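# Open the cabinet door fully with a two-armed robot

## Task

Swing the cabinet's door open to its furthest stop and leave it that way; the robot must not fall over or finish tilted, or the attempt fails.

## Robot and tools

ROBOT. An omnidirectional wheeled base carries a column roughly 1.7 m high. A carriage slides up and down it (lift_m, 0 to 1 m) and holds two six-joint arms, left and right, each ending in a five-finger hand. The arm bases sit about 0.57 m + lift_m above the floor; carriage parts hang about 0.15 m lower. A hand point reaches up to 0.78 m from its shoulder but only about 0.4 m below the arm base. Parked arm: joints 1-6 = 0, 0.05, 0.05, 1.45, 0, 0. Cameras: carriage_camera (fixed, forward, tilted about 20 degrees down), left_wrist_camera and right_wrist_camera (on the little-finger side, aimed at the hand point). Images are 896x504 pixels.

FRAMES. All positions are in metres. Base frame: origin on the floor below the base centre, x forward, y left, z up; the left_hand and right_hand readings are hand points in this frame. The hand point sits 0.045 m in front of the palm; its +z runs along straight fingers, +y out of the palm. base_odometry is in the frame the base had at scene start, heading in rad (left positive, -3.142 to 3.142); it counts wheel turns, so slip reads as travel and drift of a degree or two is normal.

move: one action plus optional cameras and blocking. Arguments:
- base: an object holding exactly one relative command, an offset from where the base last reported itself: translate_m (metres, forward +, -2 to 2), strafe_m (metres, left +, -2 to 2) or rotate_rad (radians, counter-clockwise +, -6.3 to 6.3).
- joints: a single object covering both arms, keyed by joint name, each value an absolute target. lift_m 0 to 1 m. For each side (left_/right_): joint1_rad -2.617 to 3.054 (yaw about vertical, 0 forward, + left); joint2_rad 0 to 3.141 (shoulder: 0 upper arm back and level, 1.57 up, 3.14 forward level); joint3_rad 0 to 3.141 (elbow, 0 folded, 3.14 straight); joint4_rad -1.57 to 1.57 (wrist pitch, + lifts fingertips); joint5_rad -1.57 to 1.57 (wrist yaw, + turns fingertips right); joint6_rad -2.094 to 2.094 (roll, + clockwise seen from forearm). Hand keys <side>_hand_little, _ring, _middle, _index, _thumb_bend: -1 closed to +1 open; _thumb_turn: +1 beside palm, -1 opposite the fingers; _force_limit -1 to 1 (about 0 to 10 N at fingertip, 15 N thumb); _speed -0.96 to 1 (scene starts at -0.8, fairly slow; -0.94 or below for gentle gripping).
- speeds: top speed for this action only: translate_m and strafe_m 0.02 to 0.5 m/s, rotate_rad 0.05 to 1.57 rad/s, lift_m 0.02 to 0.27 m/s (default 0.25).
- min_time_s: 0.1 to 8 s, the shortest duration for each arm motion; 2 or more gives straighter, slower hand paths.
- cameras: list from carriage_camera, left_wrist_camera, right_wrist_camera, all; [] for none.
- blocking: true (default) returns when everything rests; false returns within about 0.5 s while motion continues. A later move overrides only the joints/base it names.
A move with no action just reports state and images.

wait(seconds 0 to 10, cameras): lets time pass; returns early if motions finish. stop(cameras): brakes all running motions (not instant; the base coasts). zoom_image(camera, region [x0,y0,x1,y1], at most 504x504 pixels): enlarges part of the latest image. show_instructions: shows reference pages. finished_scene(scene 1): ends the scene irreversibly; the door must stay open without the robot.

RESULTS. base_status and joint_status per motion: done, moving, off_target (resting away from target, maybe still pushing), not_followed (withheld by the arm-collision check, line joint command not followed), contact_stop or time_out (uncommanded stops, after which the part holds where it stopped and later calls in that reply are skipped), stopped (by your stop), limit_stop_at_motor_heat. on_its_own lists things you did not command. motor_effort is percent of max with the action's peak in brackets; errors are large. Joint torques are raw, noisy, offset. <side>_hand_stopped_by gives six words (little, ring, middle, index, thumb_bend, thumb_turn): moving, target, force, stalled, fault. <side>_<motor>_load_n is fingertip force in N, positive when pushed open; it drops near 0 if a grip slips. MOTOR HOT appears at 75 °C; at 100 °C that arm goes limp for 30 to 60 s (OVER-TEMPERATURE FAULT), then resend targets. Arms held stretched out or pushing heat up; parking cools them.

BEHAVIOUR. Arms have no contact stop: a blocked arm keeps pressing and snaps to target when freed. Hand readings can be off, usually too high, more at long reach. Arm paths bow off the straight line; split long moves into waypoints. Without min_time_s a hand can hit about 1 m/s. The base contact_stop can trigger late or spuriously; a ~0.2 m drive back the way you came usually frees it. Fingers only start moving when their target changes by 0.002 or more; they lock on reaching target or force limit.

AVOID. Tipping: keep the carriage low and arms close when pushing or pulling, and never drive the base away while a hand grips a shut door's handle, nor repeat such a drive after contact_stop; watch for a hand z that rises with no command (a lean). Do not ram fixed things or a door that cannot move, no fast hits, slams, drops or overly hard finger loads. Keep the arms from pressing or striking each other (this can end the scene); with joint2 under 0.8, swinging joint1 outward 0.5 rad or more can drive the elbow into the column. Do not back the column under a table edge.

Each tool is called as name(argument=value, ...), one argument or row to a line, values as JSON.

Reference images:

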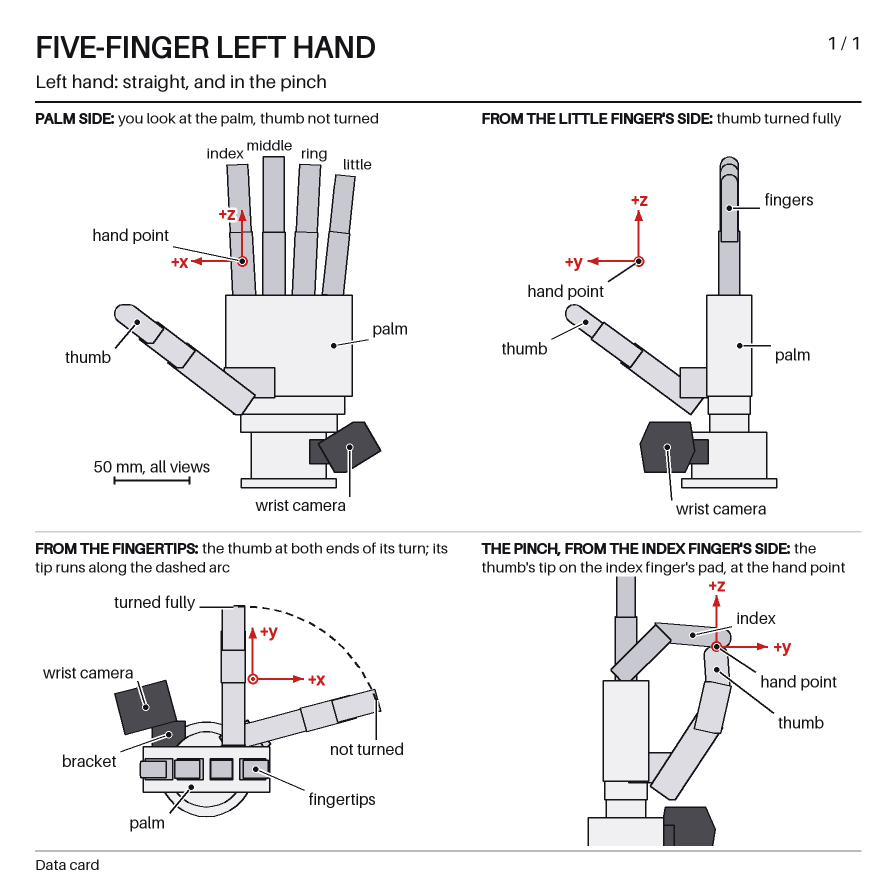

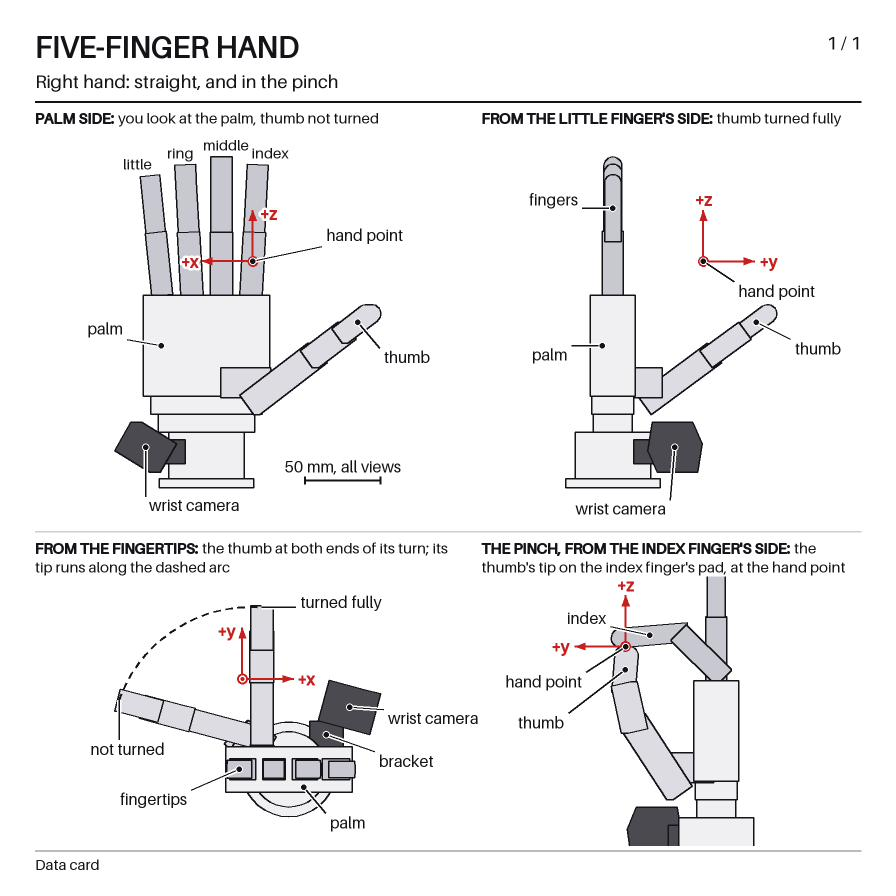

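## Session

move(
  cameras=["all"],
)

Scene clock: 0.00 s.
Joint torques (N m): no reading
base_odometry: x=+0.000 y=+0.000 heading=+0.000
base_status: not commanded
joint_positions: lift_m=+0.300 left_joint1_rad=+0.001 left_joint2_rad=+0.062 left_joint3_rad=+0.049 left_joint4_rad=+1.449 left_joint5_rad=+0.031 left_joint6_rad=-0.040 right_joint1_rad=+0.003 right_joint2_rad=+0.051 right_joint3_rad=+0.022 right_joint4_rad=+1.413 right_joint5_rad=-0.038 right_joint6_rad=+0.017 left_hand_little=+1.000 left_hand_ring=+1.000 left_hand_middle=+1.000 left_hand_index=+1.000 left_hand_thumb_turn=+1.000 left_hand_thumb_bend=+1.000 left_hand_force_limit=+0.000 left_hand_speed=-0.800 right_hand_little=+1.000 right_hand_ring=+1.000 right_hand_middle=+1.000 right_hand_index=+1.000 right_hand_thumb_turn=+1.000 right_hand_thumb_bend=+1.000 right_hand_force_limit=+0.000 right_hand_speed=-0.800
joint_status: not commanded
left_hand_stopped_by: target,target,target,target,target,target
right_hand_stopped_by: target,target,target,target,target,target
left_little_load_n: 0.0
left_ring_load_n: 0.0
left_middle_load_n: 0.0
left_index_load_n: 0.0
left_thumb_bend_load_n: 0.0
left_thumb_turn_load_n: 0.0
right_little_load_n: 0.0
right_ring_load_n: 0.0
right_middle_load_n: 0.0
right_index_load_n: 0.0
right_thumb_bend_load_n: 0.0
right_thumb_turn_load_n: 0.0
motor_effort: lift_m=+27 drive_wheels=+1
left_hand: x=+0.3204 y=+0.2764 z=+1.2936 quat_wxyz=(+0.691, -0.038, +0.058, -0.720) (m; base frame)
right_hand: x=+0.3350 y=-0.2759 z=+1.2810 quat_wxyz=(+0.712, -0.079, +0.053, -0.695) (m; base frame)
pictures: carriage_camera, left_wrist_camera, right_wrist_camera

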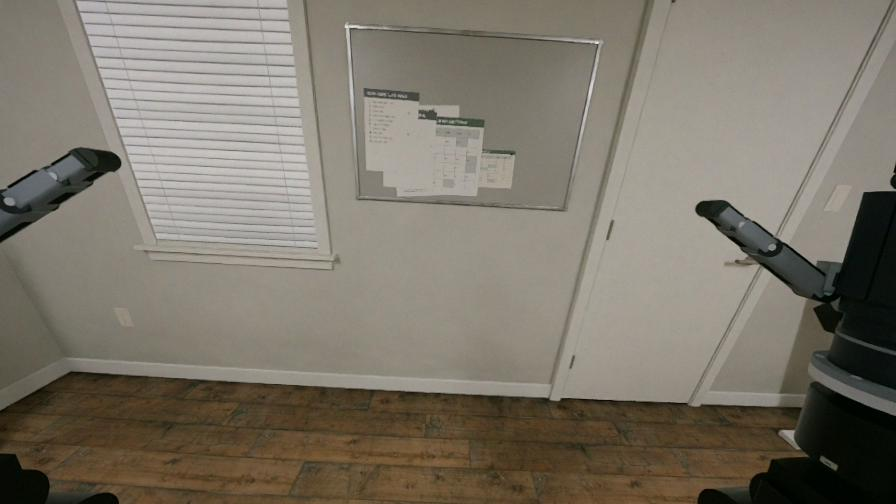

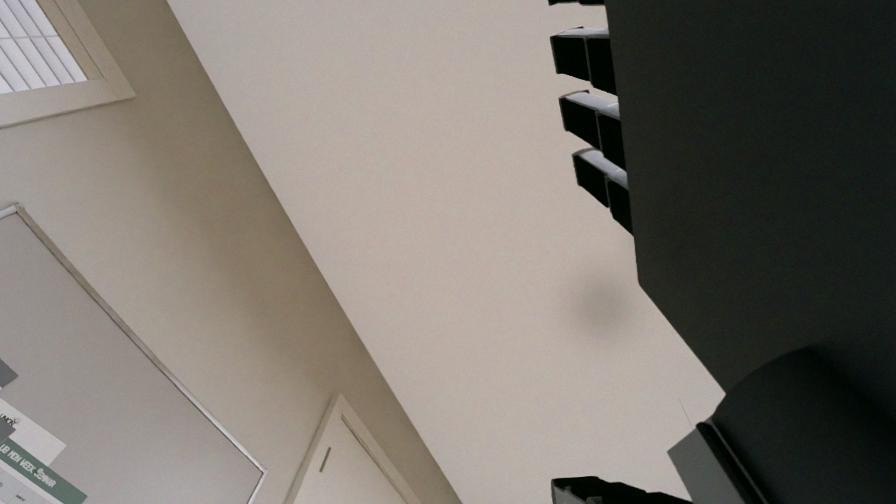

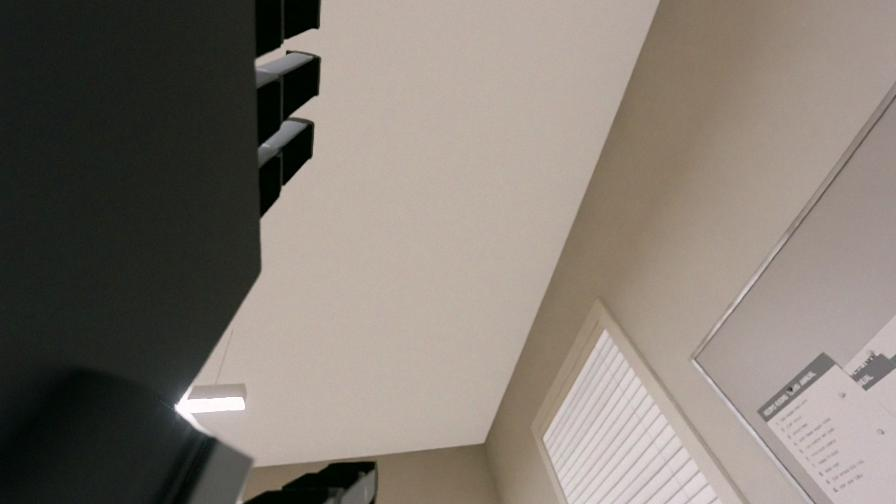

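move(
  base={"rotate_rad": -1.2},
  cameras=["carriage_camera"],
)

move(
  base={"rotate_rad": -1.2},
  cameras=["carriage_camera"],
)

move(
  base={"rotate_rad": -1.2},
  cameras=["carriage_camera"],
)

move(
  base={"rotate_rad": -1.2},
  cameras=["carriage_camera"],
)

Scene clock: 11.43 s.
Joint torques (N m): left_arm=[0.09 3 5.24 -0.04 -0.04 0.18] | right_arm=[-0.31 2.93 7.09 0.11 0.01 -0.16]
move: done
base_odometry: x=+0.000 y=+0.000 heading=-1.200
base_status: done
joint_positions: lift_m=+0.300 left_joint1_rad=+0.001 left_joint2_rad=+0.062 left_joint3_rad=+0.049 left_joint4_rad=+1.448 left_joint5_rad=+0.031 left_joint6_rad=-0.040 right_joint1_rad=+0.003 right_joint2_rad=+0.051 right_joint3_rad=+0.022 right_joint4_rad=+1.413 right_joint5_rad=-0.038 right_joint6_rad=+0.017 left_hand_little=+1.000 left_hand_ring=+1.000 left_hand_middle=+1.000 left_hand_index=+1.000 left_hand_thumb_turn=+1.000 left_hand_thumb_bend=+1.000 left_hand_force_limit=+0.000 left_hand_speed=-0.800 right_hand_little=+1.000 right_hand_ring=+1.000 right_hand_middle=+1.000 right_hand_index=+1.000 right_hand_thumb_turn=+1.000 right_hand_thumb_bend=+1.000 right_hand_force_limit=+0.000 right_hand_speed=-0.800
joint_status: not commanded
left_hand_stopped_by: target,target,target,target,target,target
right_hand_stopped_by: target,target,target,target,target,target
left_little_load_n: 0.0
left_ring_load_n: 0.0
left_middle_load_n: 0.0
left_index_load_n: 0.0
left_thumb_bend_load_n: 0.0
left_thumb_turn_load_n: 0.0
right_little_load_n: 0.0
right_ring_load_n: 0.0
right_middle_load_n: 0.0
right_index_load_n: 0.0
right_thumb_bend_load_n: 0.0
right_thumb_turn_load_n: 0.0
motor_effort: lift_m=+27(27) drive_wheels=+3(10)
left_hand: x=+0.3209 y=+0.2764 z=+1.2934 quat_wxyz=(+0.691, -0.038, +0.058, -0.720)
right_hand: x=+0.3350 y=-0.2759 z=+1.2810 quat_wxyz=(+0.712, -0.079, +0.053, -0.695)

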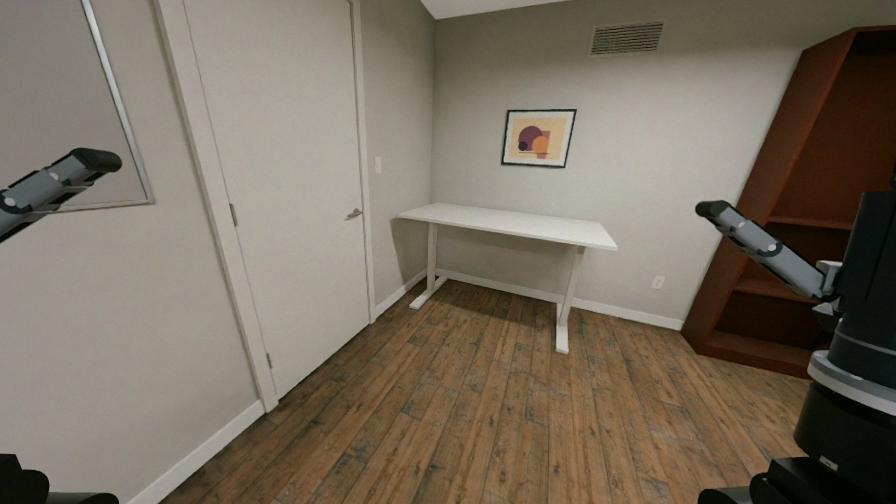

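Scene clock: 14.20 s.
Joint torques (N m): left_arm=[0.08 3.02 5.16 0.03 -0.04 0.19] | right_arm=[-0.34 2.86 7.06 0.11 -0.01 -0.16]
move: done
base_odometry: x=+0.000 y=+0.000 heading=-2.400
base_status: done
joint_positions: lift_m=+0.300 left_joint1_rad=+0.001 left_joint2_rad=+0.062 left_joint3_rad=+0.049 left_joint4_rad=+1.447 left_joint5_rad=+0.031 left_joint6_rad=-0.040 right_joint1_rad=+0.003 right_joint2_rad=+0.051 right_joint3_rad=+0.022 right_joint4_rad=+1.413 right_joint5_rad=-0.038 right_joint6_rad=+0.017 left_hand_little=+1.000 left_hand_ring=+1.000 left_hand_middle=+1.000 left_hand_index=+1.000 left_hand_thumb_turn=+1.000 left_hand_thumb_bend=+1.000 left_hand_force_limit=+0.000 left_hand_speed=-0.800 right_hand_little=+1.000 right_hand_ring=+1.000 right_hand_middle=+1.000 right_hand_index=+1.000 right_hand_thumb_turn=+1.000 right_hand_thumb_bend=+1.000 right_hand_force_limit=+0.000 right_hand_speed=-0.800
joint_status: not commanded
left_hand_stopped_by: target,target,target,target,target,target
right_hand_stopped_by: target,target,target,target,target,target
left_little_load_n: 0.0
left_ring_load_n: 0.0
left_middle_load_n: 0.0
left_index_load_n: 0.0
left_thumb_bend_load_n: 0.0
left_thumb_turn_load_n: 0.0
right_little_load_n: 0.0
right_ring_load_n: 0.0
right_middle_load_n: 0.0
right_index_load_n: 0.0
right_thumb_bend_load_n: 0.0
right_thumb_turn_load_n: 0.0
motor_effort: lift_m=+27(27) drive_wheels=+3(11)
left_hand: x=+0.3211 y=+0.2764 z=+1.2933 quat_wxyz=(+0.691, -0.039, +0.058, -0.720)
right_hand: x=+0.3350 y=-0.2759 z=+1.2810 quat_wxyz=(+0.712, -0.079, +0.053, -0.695)

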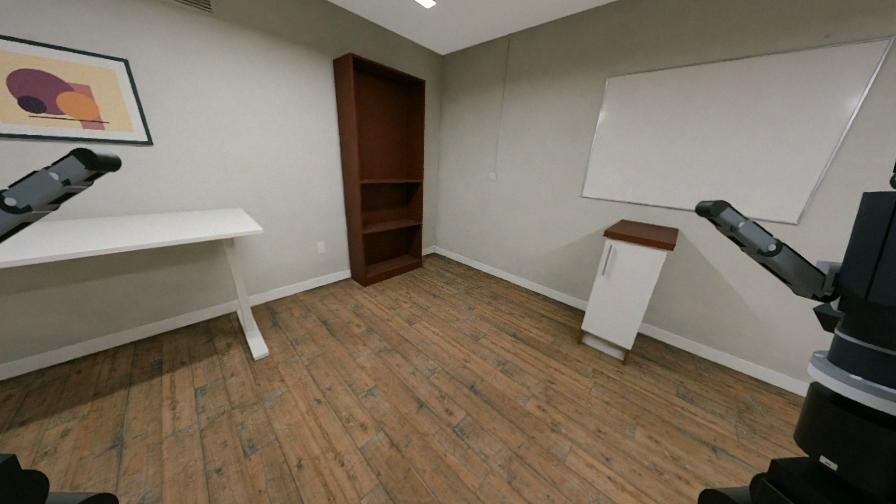

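Scene clock: 16.97 s.
Joint torques (N m): left_arm=[0.08 3 5.27 0.01 -0.04 0.18] | right_arm=[-0.27 2.86 7.09 0.13 0.01 -0.16]
move: done
base_odometry: x=+0.000 y=+0.000 heading=+2.684
base_status: done
joint_positions: lift_m=+0.300 left_joint1_rad=+0.001 left_joint2_rad=+0.062 left_joint3_rad=+0.049 left_joint4_rad=+1.446 left_joint5_rad=+0.031 left_joint6_rad=-0.040 right_joint1_rad=+0.003 right_joint2_rad=+0.051 right_joint3_rad=+0.022 right_joint4_rad=+1.413 right_joint5_rad=-0.038 right_joint6_rad=+0.017 left_hand_little=+1.000 left_hand_ring=+1.000 left_hand_middle=+1.000 left_hand_index=+1.000 left_hand_thumb_turn=+1.000 left_hand_thumb_bend=+1.000 left_hand_force_limit=+0.000 left_hand_speed=-0.800 right_hand_little=+1.000 right_hand_ring=+1.000 right_hand_middle=+1.000 right_hand_index=+1.000 right_hand_thumb_turn=+1.000 right_hand_thumb_bend=+1.000 right_hand_force_limit=+0.000 right_hand_speed=-0.800
joint_status: not commanded
left_hand_stopped_by: target,target,target,target,target,target
right_hand_stopped_by: target,target,target,target,target,target
left_little_load_n: 0.0
left_ring_load_n: 0.0
left_middle_load_n: 0.0
left_index_load_n: 0.0
left_thumb_bend_load_n: 0.0
left_thumb_turn_load_n: 0.0
right_little_load_n: 0.0
right_ring_load_n: 0.0
right_middle_load_n: 0.0
right_index_load_n: 0.0
right_thumb_bend_load_n: 0.0
right_thumb_turn_load_n: 0.0
motor_effort: lift_m=+27(27) drive_wheels=+3(10)
left_hand: x=+0.3213 y=+0.2764 z=+1.2933 quat_wxyz=(+0.691, -0.039, +0.059, -0.720)
right_hand: x=+0.3350 y=-0.2759 z=+1.2810 quat_wxyz=(+0.712, -0.079, +0.053, -0.695)

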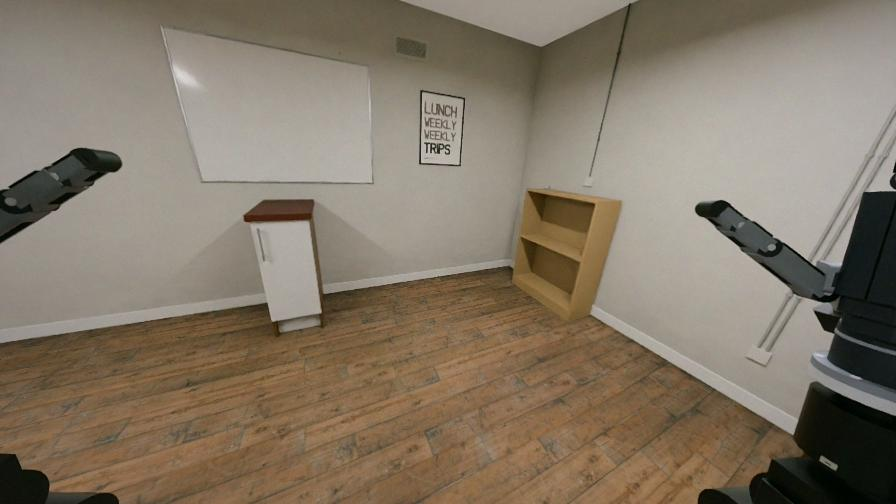

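Scene clock: 19.73 s.
Joint torques (N m): left_arm=[0.08 3.03 5.24 0.02 -0.04 0.18] | right_arm=[-0.35 2.88 7.01 0.13 0.01 -0.17]
move: done
base_odometry: x=+0.000 y=+0.000 heading=+1.484
base_status: done
joint_positions: lift_m=+0.300 left_joint1_rad=+0.001 left_joint2_rad=+0.062 left_joint3_rad=+0.049 left_joint4_rad=+1.445 left_joint5_rad=+0.031 left_joint6_rad=-0.040 right_joint1_rad=+0.003 right_joint2_rad=+0.051 right_joint3_rad=+0.022 right_joint4_rad=+1.413 right_joint5_rad=-0.038 right_joint6_rad=+0.017 left_hand_little=+1.000 left_hand_ring=+1.000 left_hand_middle=+1.000 left_hand_index=+1.000 left_hand_thumb_turn=+1.000 left_hand_thumb_bend=+1.000 left_hand_force_limit=+0.000 left_hand_speed=-0.800 right_hand_little=+1.000 right_hand_ring=+1.000 right_hand_middle=+1.000 right_hand_index=+1.000 right_hand_thumb_turn=+1.000 right_hand_thumb_bend=+1.000 right_hand_force_limit=+0.000 right_hand_speed=-0.800
joint_status: not commanded
left_hand_stopped_by: target,target,target,target,target,target
right_hand_stopped_by: target,target,target,target,target,target
left_little_load_n: 0.0
left_ring_load_n: 0.0
left_middle_load_n: 0.0
left_index_load_n: 0.0
left_thumb_bend_load_n: 0.0
left_thumb_turn_load_n: 0.0
right_little_load_n: 0.0
right_ring_load_n: 0.0
right_middle_load_n: 0.0
right_index_load_n: 0.0
right_thumb_bend_load_n: 0.0
right_thumb_turn_load_n: 0.0
motor_effort: lift_m=+27(27) drive_wheels=+3(11)
left_hand: x=+0.3215 y=+0.2764 z=+1.2932 quat_wxyz=(+0.691, -0.039, +0.059, -0.720)
right_hand: x=+0.3350 y=-0.2759 z=+1.2810 quat_wxyz=(+0.712, -0.079, +0.053, -0.695)

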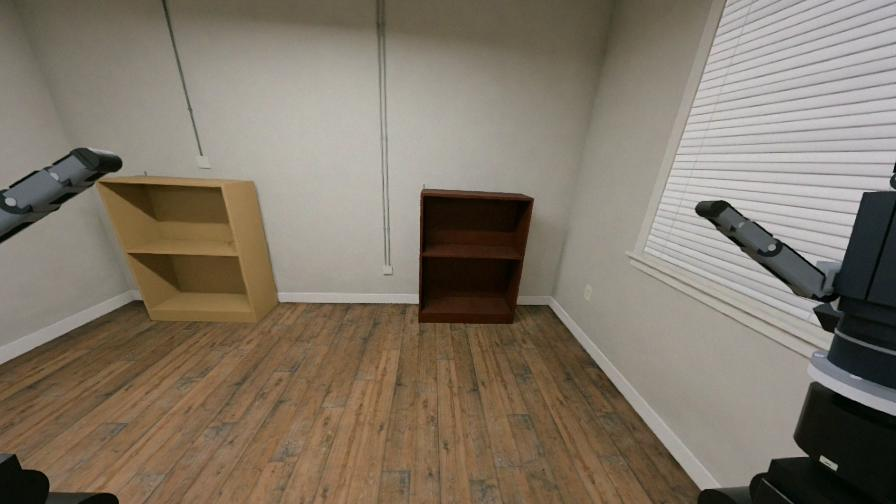

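move(
  base={"rotate_rad": 1.766},
  cameras=["carriage_camera"],
)

zoom_image(
  camera="carriage_camera",
  region=[340, 120, 560, 340],
)

Scene clock: 28.67 s.
Joint torques (N m): left_arm=[0.08 3.06 5.23 0.01 -0.03 0.19] | right_arm=[-0.27 2.81 7.01 0.14 0.01 -0.17]
move: done
base_odometry: x=+0.000 y=+0.000 heading=-3.033
base_status: done
joint_positions: lift_m=+0.300 left_joint1_rad=+0.001 left_joint2_rad=+0.062 left_joint3_rad=+0.049 left_joint4_rad=+1.445 left_joint5_rad=+0.031 left_joint6_rad=-0.040 right_joint1_rad=+0.003 right_joint2_rad=+0.051 right_joint3_rad=+0.022 right_joint4_rad=+1.412 right_joint5_rad=-0.038 right_joint6_rad=+0.017 left_hand_little=+1.000 left_hand_ring=+1.000 left_hand_middle=+1.000 left_hand_index=+1.000 left_hand_thumb_turn=+1.000 left_hand_thumb_bend=+1.000 left_hand_force_limit=+0.000 left_hand_speed=-0.800 right_hand_little=+1.000 right_hand_ring=+1.000 right_hand_middle=+1.000 right_hand_index=+1.000 right_hand_thumb_turn=+1.000 right_hand_thumb_bend=+1.000 right_hand_force_limit=+0.000 right_hand_speed=-0.800
joint_status: not commanded
left_hand_stopped_by: target,target,target,target,target,target
right_hand_stopped_by: target,target,target,target,target,target
left_little_load_n: 0.0
left_ring_load_n: 0.0
left_middle_load_n: -0.5
left_index_load_n: 0.0
left_thumb_bend_load_n: 0.0
left_thumb_turn_load_n: 0.0
right_little_load_n: 0.0
right_ring_load_n: 0.0
right_middle_load_n: 0.0
right_index_load_n: 0.0
right_thumb_bend_load_n: 0.0
right_thumb_turn_load_n: 0.0
motor_effort: lift_m=+27(27) drive_wheels=+3(12)
left_hand: x=+0.3216 y=+0.2765 z=+1.2932 quat_wxyz=(+0.691, -0.039, +0.059, -0.720)
right_hand: x=+0.3352 y=-0.2759 z=+1.2810 quat_wxyz=(+0.712, -0.079, +0.053, -0.695)

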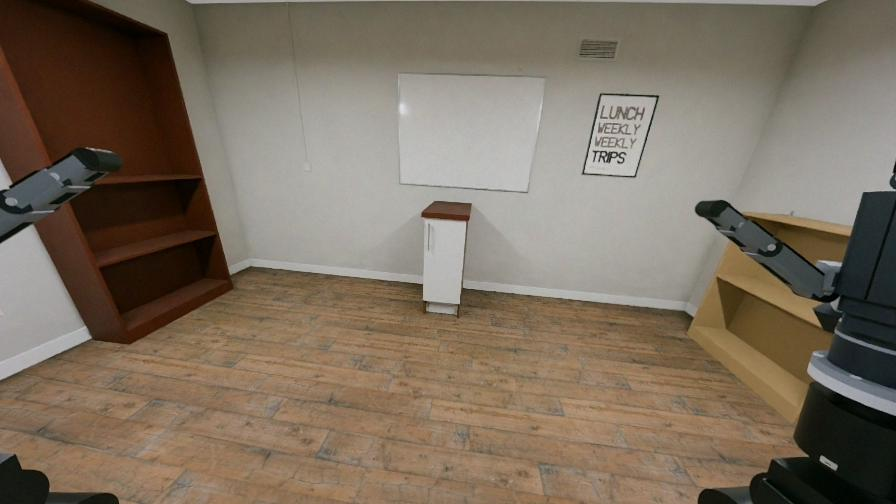

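Scaled by 2.291.

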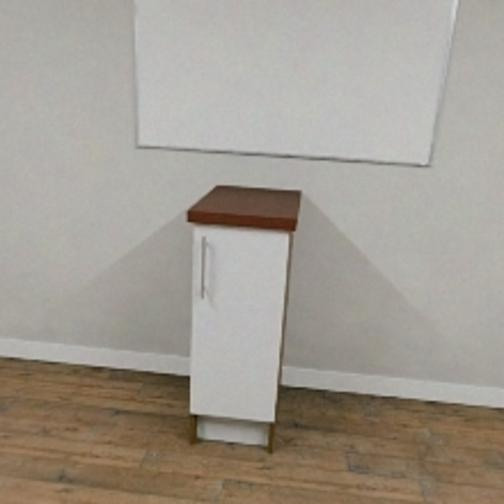

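move(
  base={"rotate_rad": -0.21},
)

move(
  base={"strafe_m": 0.55},
  cameras=["carriage_camera"],
)

move(
  base={"translate_m": 0.8},
  cameras=["carriage_camera"],
)

zoom_image(
  camera="carriage_camera",
  region=[360, 150, 640, 430],
)

Scene clock: 144.53 s.
Joint torques (N m): left_arm=[0.08 3.06 5.15 -0.02 -0.03 0.18] | right_arm=[-0.32 2.84 7.06 0.14 0 -0.17]
move: done
base_odometry: x=+0.000 y=+0.000 heading=+3.040
base_status: done
joint_positions: lift_m=+0.300 left_joint1_rad=+0.001 left_joint2_rad=+0.062 left_joint3_rad=+0.049 left_joint4_rad=+1.445 left_joint5_rad=+0.031 left_joint6_rad=-0.040 right_joint1_rad=+0.003 right_joint2_rad=+0.051 right_joint3_rad=+0.022 right_joint4_rad=+1.412 right_joint5_rad=-0.038 right_joint6_rad=+0.017 left_hand_little=+1.000 left_hand_ring=+1.000 left_hand_middle=+1.000 left_hand_index=+1.000 left_hand_thumb_turn=+1.000 left_hand_thumb_bend=+1.000 left_hand_force_limit=+0.000 left_hand_speed=-0.800 right_hand_little=+1.000 right_hand_ring=+1.000 right_hand_middle=+1.000 right_hand_index=+1.000 right_hand_thumb_turn=+1.000 right_hand_thumb_bend=+1.000 right_hand_force_limit=+0.000 right_hand_speed=-0.800
joint_status: not commanded
left_hand_stopped_by: target,target,target,target,target,target
right_hand_stopped_by: target,target,target,target,target,target
left_little_load_n: 0.0
left_ring_load_n: 0.0
left_middle_load_n: 0.0
left_index_load_n: 0.0
left_thumb_bend_load_n: 0.0
left_thumb_turn_load_n: 0.0
right_little_load_n: 0.0
right_ring_load_n: 0.0
right_middle_load_n: 0.0
right_index_load_n: 0.0
right_thumb_bend_load_n: 0.5
right_thumb_turn_load_n: 0.0
motor_effort: lift_m=+27(27) drive_wheels=-2(6)
left_hand: x=+0.3216 y=+0.2765 z=+1.2932 quat_wxyz=(+0.691, -0.039, +0.059, -0.720)
right_hand: x=+0.3352 y=-0.2759 z=+1.2810 quat_wxyz=(+0.712, -0.079, +0.053, -0.695)
pictures: none

Scene clock: 147.80 s.
Joint torques (N m): left_arm=[-0.03 3.03 5.18 0.01 0.01 0.18] | right_arm=[-0.31 2.89 7.06 0.15 0.02 -0.17]
move: done
base_odometry: x=-0.055 y=-0.547 heading=+3.041
base_status: done
joint_positions: lift_m=+0.300 left_joint1_rad=+0.001 left_joint2_rad=+0.062 left_joint3_rad=+0.049 left_joint4_rad=+1.445 left_joint5_rad=+0.031 left_joint6_rad=-0.040 right_joint1_rad=+0.003 right_joint2_rad=+0.051 right_joint3_rad=+0.022 right_joint4_rad=+1.412 right_joint5_rad=-0.038 right_joint6_rad=+0.017 left_hand_little=+1.000 left_hand_ring=+1.000 left_hand_middle=+1.000 left_hand_index=+1.000 left_hand_thumb_turn=+1.000 left_hand_thumb_bend=+1.000 left_hand_force_limit=+0.000 left_hand_speed=-0.800 right_hand_little=+1.000 right_hand_ring=+1.000 right_hand_middle=+1.000 right_hand_index=+1.000 right_hand_thumb_turn=+1.000 right_hand_thumb_bend=+1.000 right_hand_force_limit=+0.000 right_hand_speed=-0.800
joint_status: not commanded
left_hand_stopped_by: target,target,target,target,target,target
right_hand_stopped_by: target,target,target,target,target,target
left_little_load_n: 0.0
left_ring_load_n: 0.0
left_middle_load_n: 0.0
left_index_load_n: 0.0
left_thumb_bend_load_n: 0.0
left_thumb_turn_load_n: 0.0
right_little_load_n: 0.0
right_ring_load_n: 0.0
right_middle_load_n: 0.0
right_index_load_n: -0.5
right_thumb_bend_load_n: 0.0
right_thumb_turn_load_n: 0.0
motor_effort: lift_m=+27(27) drive_wheels=-3(16)
left_hand: x=+0.3216 y=+0.2764 z=+1.2932 quat_wxyz=(+0.691, -0.039, +0.059, -0.720)
right_hand: x=+0.3352 y=-0.2760 z=+1.2810 quat_wxyz=(+0.712, -0.079, +0.053, -0.696)

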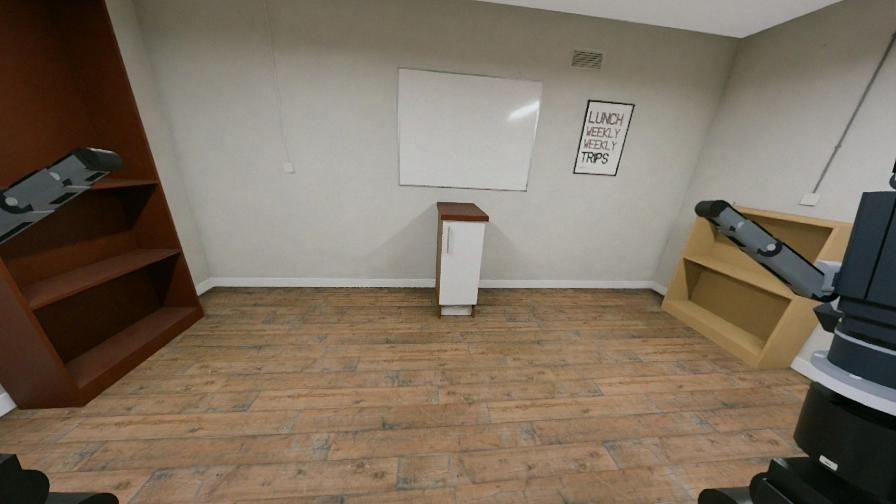

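Scene clock: 151.67 s.
Joint torques (N m): left_arm=[0.09 3.02 5.3 0.01 -0.03 0.18] | right_arm=[-0.32 2.86 7.08 0.15 0.01 -0.17]
move: done
base_odometry: x=-0.851 y=-0.467 heading=+3.041
base_status: done
joint_positions: lift_m=+0.300 left_joint1_rad=+0.001 left_joint2_rad=+0.062 left_joint3_rad=+0.049 left_joint4_rad=+1.444 left_joint5_rad=+0.031 left_joint6_rad=-0.040 right_joint1_rad=+0.003 right_joint2_rad=+0.051 right_joint3_rad=+0.022 right_joint4_rad=+1.413 right_joint5_rad=-0.038 right_joint6_rad=+0.017 left_hand_little=+1.000 left_hand_ring=+1.000 left_hand_middle=+1.000 left_hand_index=+1.000 left_hand_thumb_turn=+1.000 left_hand_thumb_bend=+1.000 left_hand_force_limit=+0.000 left_hand_speed=-0.800 right_hand_little=+1.000 right_hand_ring=+1.000 right_hand_middle=+1.000 right_hand_index=+1.000 right_hand_thumb_turn=+1.000 right_hand_thumb_bend=+1.000 right_hand_force_limit=+0.000 right_hand_speed=-0.800
joint_status: not commanded
left_hand_stopped_by: target,target,target,target,target,target
right_hand_stopped_by: target,target,target,target,target,target
left_little_load_n: 0.0
left_ring_load_n: 0.0
left_middle_load_n: 0.0
left_index_load_n: 0.0
left_thumb_bend_load_n: 0.0
left_thumb_turn_load_n: 0.0
right_little_load_n: 0.0
right_ring_load_n: -0.5
right_middle_load_n: 0.0
right_index_load_n: 0.5
right_thumb_bend_load_n: 0.0
right_thumb_turn_load_n: 0.0
motor_effort: lift_m=+27(27) drive_wheels=-2(12)
left_hand: x=+0.3218 y=+0.2764 z=+1.2931 quat_wxyz=(+0.691, -0.040, +0.059, -0.720)
right_hand: x=+0.3351 y=-0.2760 z=+1.2810 quat_wxyz=(+0.712, -0.079, +0.053, -0.696)

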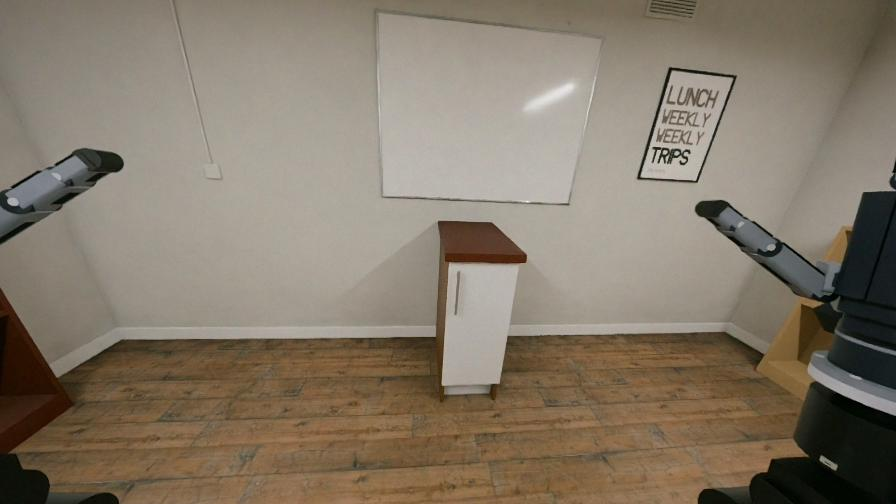

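Scaled by 1.800.

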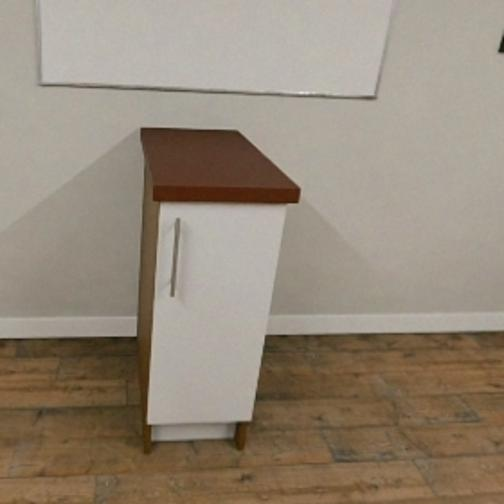

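move(
  joints={"lift_m": 0.2, "right_joint1_rad": 0, "right_joint2_rad": 1.3, "right_joint3_rad": 0.9, "right_joint4_rad": 0.4, "right_joint5_rad": 0, "right_joint6_rad": 1.57, "right_hand_thumb_turn": 0.99},
  min_time_s=3,
  cameras=["carriage_camera", "right_wrist_camera"],
)

Scene clock: 188.60 s.
Joint torques (N m): left_arm=[0.09 3.02 5.27 0.02 -0.03 0.19] | right_arm=[-0.54 -3.67 11.73 1.89 0.17 -0.04]
move: done
base_odometry: x=-0.851 y=-0.467 heading=+3.041
base_status: not commanded
joint_positions: lift_m=+0.200 left_joint1_rad=+0.001 left_joint2_rad=+0.062 left_joint3_rad=+0.049 left_joint4_rad=+1.444 left_joint5_rad=+0.031 left_joint6_rad=-0.040 right_joint1_rad=+0.003 right_joint2_rad=+1.292 right_joint3_rad=+0.868 right_joint4_rad=+0.401 right_joint5_rad=-0.017 right_joint6_rad=+1.555 left_hand_little=+1.000 left_hand_ring=+1.000 left_hand_middle=+1.000 left_hand_index=+1.000 left_hand_thumb_turn=+1.000 left_hand_thumb_bend=+1.000 left_hand_force_limit=+0.000 left_hand_speed=-0.800 right_hand_little=+1.000 right_hand_ring=+1.000 right_hand_middle=+1.000 right_hand_index=+1.000 right_hand_thumb_turn=+0.990 right_hand_thumb_bend=+1.000 right_hand_force_limit=+0.000 right_hand_speed=-0.800
joint_status: all done
left_hand_stopped_by: target,target,target,target,target,target
right_hand_stopped_by: target,target,target,target,target,target
left_little_load_n: 0.0
left_ring_load_n: 0.0
left_middle_load_n: 0.0
left_index_load_n: 0.0
left_thumb_bend_load_n: 0.0
left_thumb_turn_load_n: 0.0
right_little_load_n: 0.0
right_ring_load_n: -0.5
right_middle_load_n: 0.0
right_index_load_n: 0.0
right_thumb_bend_load_n: 0.0
right_thumb_turn_load_n: 0.0
motor_effort: lift_m=+23(24) drive_wheels=+2(3)
left_hand: x=+0.3217 y=+0.2764 z=+1.1935 quat_wxyz=(+0.691, -0.040, +0.059, -0.720)
right_hand: x=+0.6870 y=-0.2505 z=+1.0954 quat_wxyz=(+0.699, -0.012, +0.715, +0.001)

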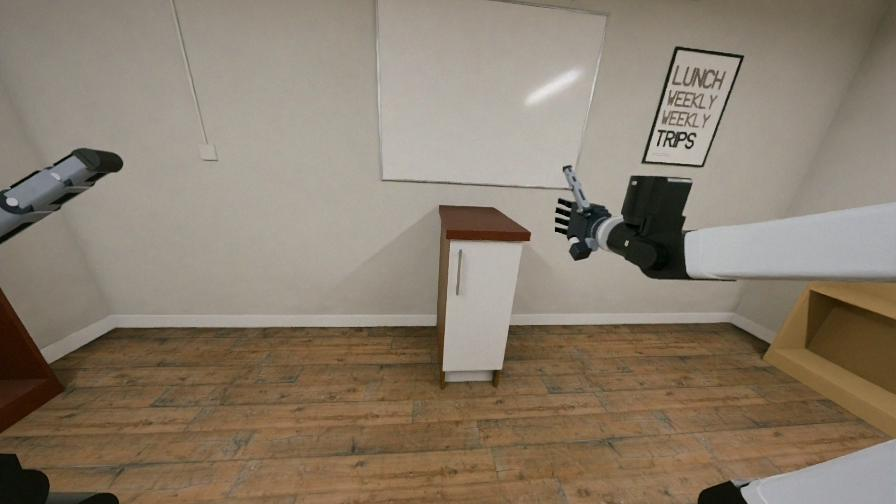

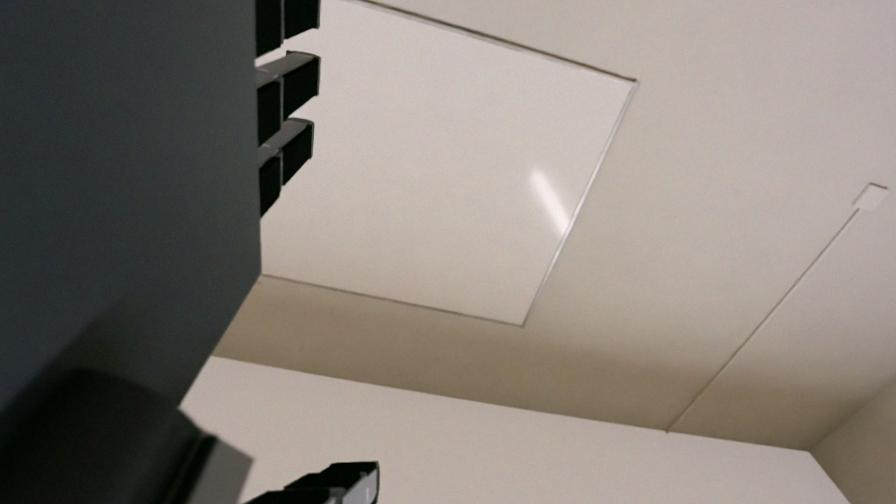

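move(
  joints={"lift_m": 0.02, "right_joint1_rad": 0, "right_joint2_rad": 1.7, "right_joint3_rad": 0.5, "right_joint4_rad": 1.2, "right_joint5_rad": 0, "right_joint6_rad": 1.57, "right_hand_thumb_turn": -1, "right_hand_speed": 0},
  min_time_s=2.5,
  cameras=["carriage_camera", "right_wrist_camera"],
)

Scene clock: 234.80 s.
Joint torques (N m): left_arm=[0.1 3 5.26 0.01 -0.03 0.18] | right_arm=[-0.47 -4.71 5.78 2.19 0.15 -0.04]
move: done
base_odometry: x=-0.851 y=-0.467 heading=+3.041
base_status: not commanded
joint_positions: lift_m=+0.020 left_joint1_rad=+0.001 left_joint2_rad=+0.062 left_joint3_rad=+0.049 left_joint4_rad=+1.444 left_joint5_rad=+0.031 left_joint6_rad=-0.040 right_joint1_rad=+0.003 right_joint2_rad=+1.691 right_joint3_rad=+0.502 right_joint4_rad=+1.171 right_joint5_rad=-0.016 right_joint6_rad=+1.559 left_hand_little=+1.000 left_hand_ring=+1.000 left_hand_middle=+1.000 left_hand_index=+1.000 left_hand_thumb_turn=+1.000 left_hand_thumb_bend=+1.000 left_hand_force_limit=+0.000 left_hand_speed=-0.800 right_hand_little=+1.000 right_hand_ring=+1.000 right_hand_middle=+1.000 right_hand_index=+1.000 right_hand_thumb_turn=-1.000 right_hand_thumb_bend=+1.000 right_hand_force_limit=+0.000 right_hand_speed=+0.000
joint_status: all done
left_hand_stopped_by: target,target,target,target,target,target
right_hand_stopped_by: target,target,target,target,target,target
left_little_load_n: 0.0
left_ring_load_n: 0.0
left_middle_load_n: 0.0
left_index_load_n: 0.0
left_thumb_bend_load_n: 0.0
left_thumb_turn_load_n: 0.0
right_little_load_n: 0.0
right_ring_load_n: 0.0
right_middle_load_n: 0.0
right_index_load_n: 0.0
right_thumb_bend_load_n: 0.0
right_thumb_turn_load_n: -0.5
motor_effort: lift_m=+23(24) drive_wheels=+3(3)
left_hand: x=+0.3217 y=+0.2764 z=+1.0135 quat_wxyz=(+0.691, -0.040, +0.059, -0.720)
right_hand: x=+0.6902 y=-0.2507 z=+0.7665 quat_wxyz=(+0.701, -0.011, +0.713, +0.002)

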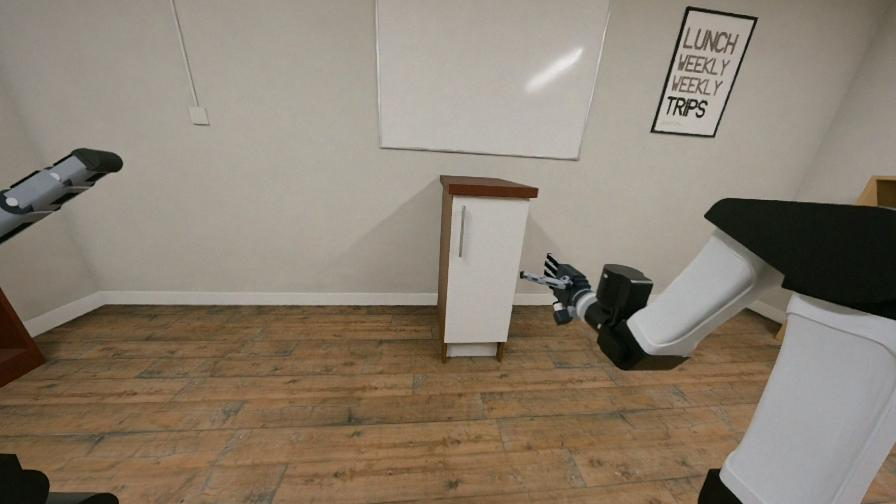

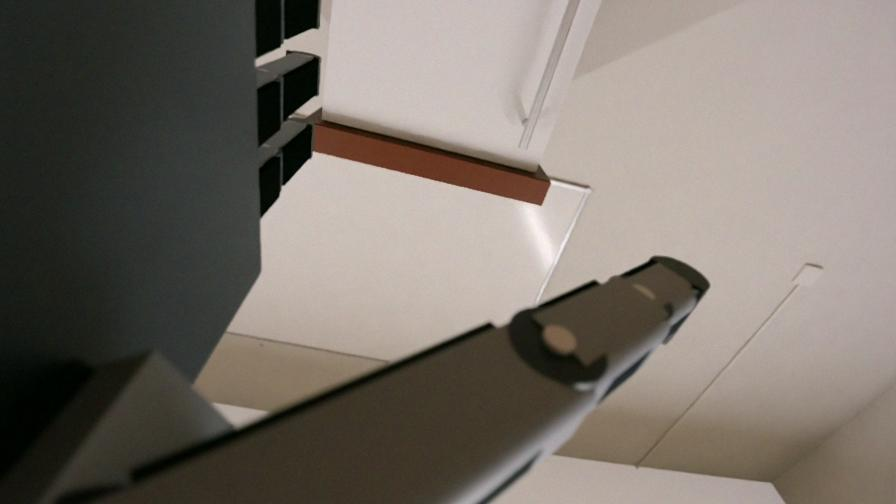

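move(
  base={"strafe_m": 0.12},
  speeds={"strafe_m": 0.2},
  joints={"right_hand_little": -0.2, "right_hand_ring": -0.2, "right_hand_middle": -0.2, "right_hand_index": -0.2},
)

move(
  base={"translate_m": 0.28},
  speeds={"translate_m": 0.2},
  cameras=["carriage_camera", "right_wrist_camera"],
)

zoom_image(
  camera="carriage_camera",
  region=[420, 150, 640, 370],
)

zoom_image(
  camera="right_wrist_camera",
  region=[250, 0, 754, 504],
)

Scene clock: 276.70 s.
Joint torques (N m): left_arm=[0.05 3.02 5.26 -0.01 -0.03 0.19] | right_arm=[-0.61 -4.74 5.87 2.13 0.13 -0.04]
move: done
base_odometry: x=-0.863 y=-0.586 heading=+3.041
base_status: done
joint_positions: lift_m=+0.020 left_joint1_rad=+0.001 left_joint2_rad=+0.062 left_joint3_rad=+0.049 left_joint4_rad=+1.444 left_joint5_rad=+0.030 left_joint6_rad=-0.040 right_joint1_rad=+0.004 right_joint2_rad=+1.691 right_joint3_rad=+0.502 right_joint4_rad=+1.174 right_joint5_rad=-0.014 right_joint6_rad=+1.559 left_hand_little=+1.000 left_hand_ring=+1.000 left_hand_middle=+1.000 left_hand_index=+1.000 left_hand_thumb_turn=+1.000 left_hand_thumb_bend=+1.000 left_hand_force_limit=+0.000 left_hand_speed=-0.800 right_hand_little=-0.200 right_hand_ring=-0.200 right_hand_middle=-0.200 right_hand_index=-0.200 right_hand_thumb_turn=-1.000 right_hand_thumb_bend=+1.000 right_hand_force_limit=+0.000 right_hand_speed=+0.000
joint_status: all done
left_hand_stopped_by: target,target,target,target,target,target
right_hand_stopped_by: target,target,target,target,target,target
left_little_load_n: 0.0
left_ring_load_n: 0.0
left_middle_load_n: 0.0
left_index_load_n: 0.0
left_thumb_bend_load_n: 0.0
left_thumb_turn_load_n: 0.0
right_little_load_n: 0.0
right_ring_load_n: 0.0
right_middle_load_n: 0.0
right_index_load_n: 0.0
right_thumb_bend_load_n: 0.0
right_thumb_turn_load_n: -0.5
motor_effort: lift_m=+23(23) drive_wheels=-1(11)
left_hand: x=+0.3217 y=+0.2765 z=+1.0136 quat_wxyz=(+0.691, -0.040, +0.059, -0.720)
right_hand: x=+0.6902 y=-0.2506 z=+0.7674 quat_wxyz=(+0.702, -0.010, +0.712, +0.002)
pictures: none

Scene clock: 279.20 s.
Joint torques (N m): left_arm=[0.1 2.93 5.24 0.01 -0.03 0.18] | right_arm=[-0.59 -4.77 5.83 2.12 0.13 -0.01]
move: done
base_odometry: x=-1.142 y=-0.558 heading=+3.041
base_status: done
joint_positions: lift_m=+0.020 left_joint1_rad=+0.001 left_joint2_rad=+0.062 left_joint3_rad=+0.049 left_joint4_rad=+1.444 left_joint5_rad=+0.030 left_joint6_rad=-0.040 right_joint1_rad=+0.004 right_joint2_rad=+1.691 right_joint3_rad=+0.502 right_joint4_rad=+1.177 right_joint5_rad=-0.014 right_joint6_rad=+1.559 left_hand_little=+1.000 left_hand_ring=+1.000 left_hand_middle=+1.000 left_hand_index=+1.000 left_hand_thumb_turn=+1.000 left_hand_thumb_bend=+1.000 left_hand_force_limit=+0.000 left_hand_speed=-0.800 right_hand_little=-0.200 right_hand_ring=-0.200 right_hand_middle=-0.200 right_hand_index=-0.200 right_hand_thumb_turn=-1.000 right_hand_thumb_bend=+1.000 right_hand_force_limit=+0.000 right_hand_speed=+0.000
joint_status: not commanded
left_hand_stopped_by: target,target,target,target,target,target
right_hand_stopped_by: target,target,target,target,target,target
left_little_load_n: 0.0
left_ring_load_n: 0.0
left_middle_load_n: 0.0
left_index_load_n: 0.0
left_thumb_bend_load_n: 0.0
left_thumb_turn_load_n: 0.0
right_little_load_n: 0.0
right_ring_load_n: 0.0
right_middle_load_n: 0.0
right_index_load_n: 0.0
right_thumb_bend_load_n: 0.5
right_thumb_turn_load_n: -0.5
motor_effort: lift_m=+23(23) drive_wheels=-2(10)
left_hand: x=+0.3217 y=+0.2765 z=+1.0136 quat_wxyz=(+0.691, -0.040, +0.059, -0.720)
right_hand: x=+0.6901 y=-0.2506 z=+0.7682 quat_wxyz=(+0.703, -0.010, +0.711, +0.002)

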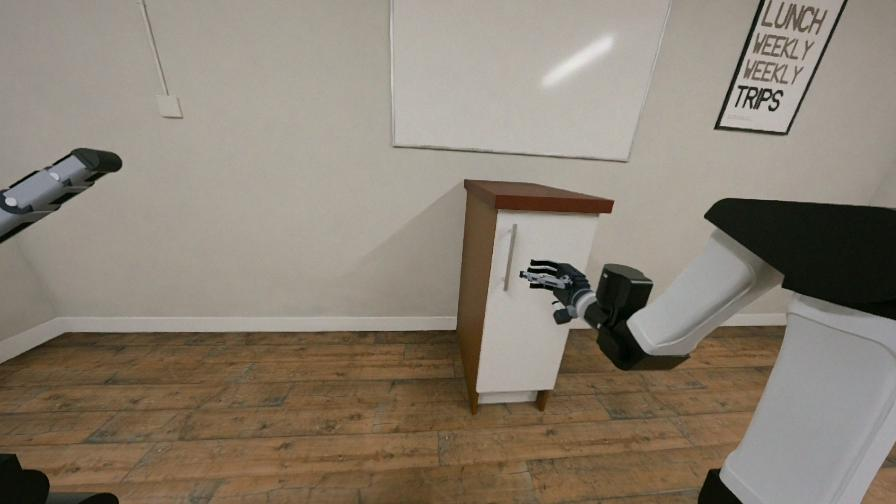

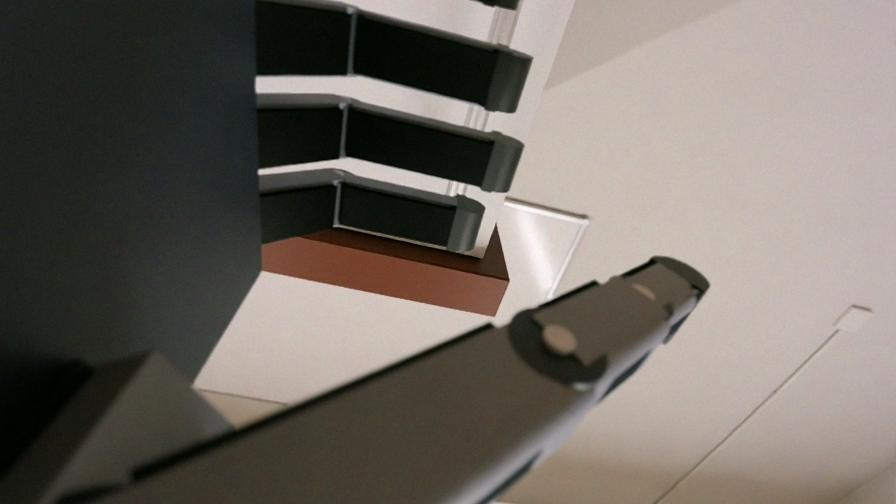

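Scaled by 2.291.

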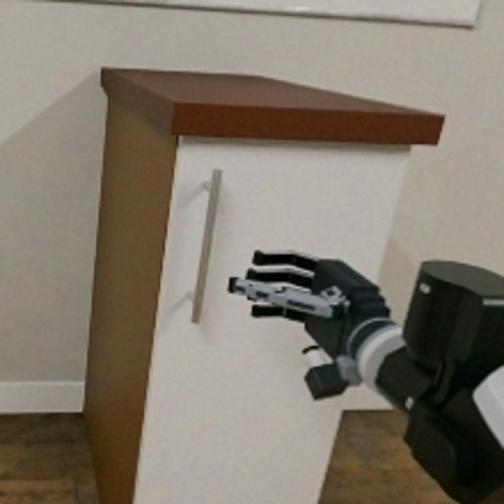

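Scaled by 1.000.

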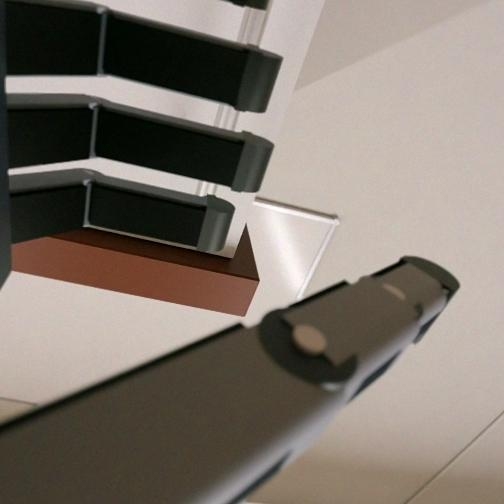

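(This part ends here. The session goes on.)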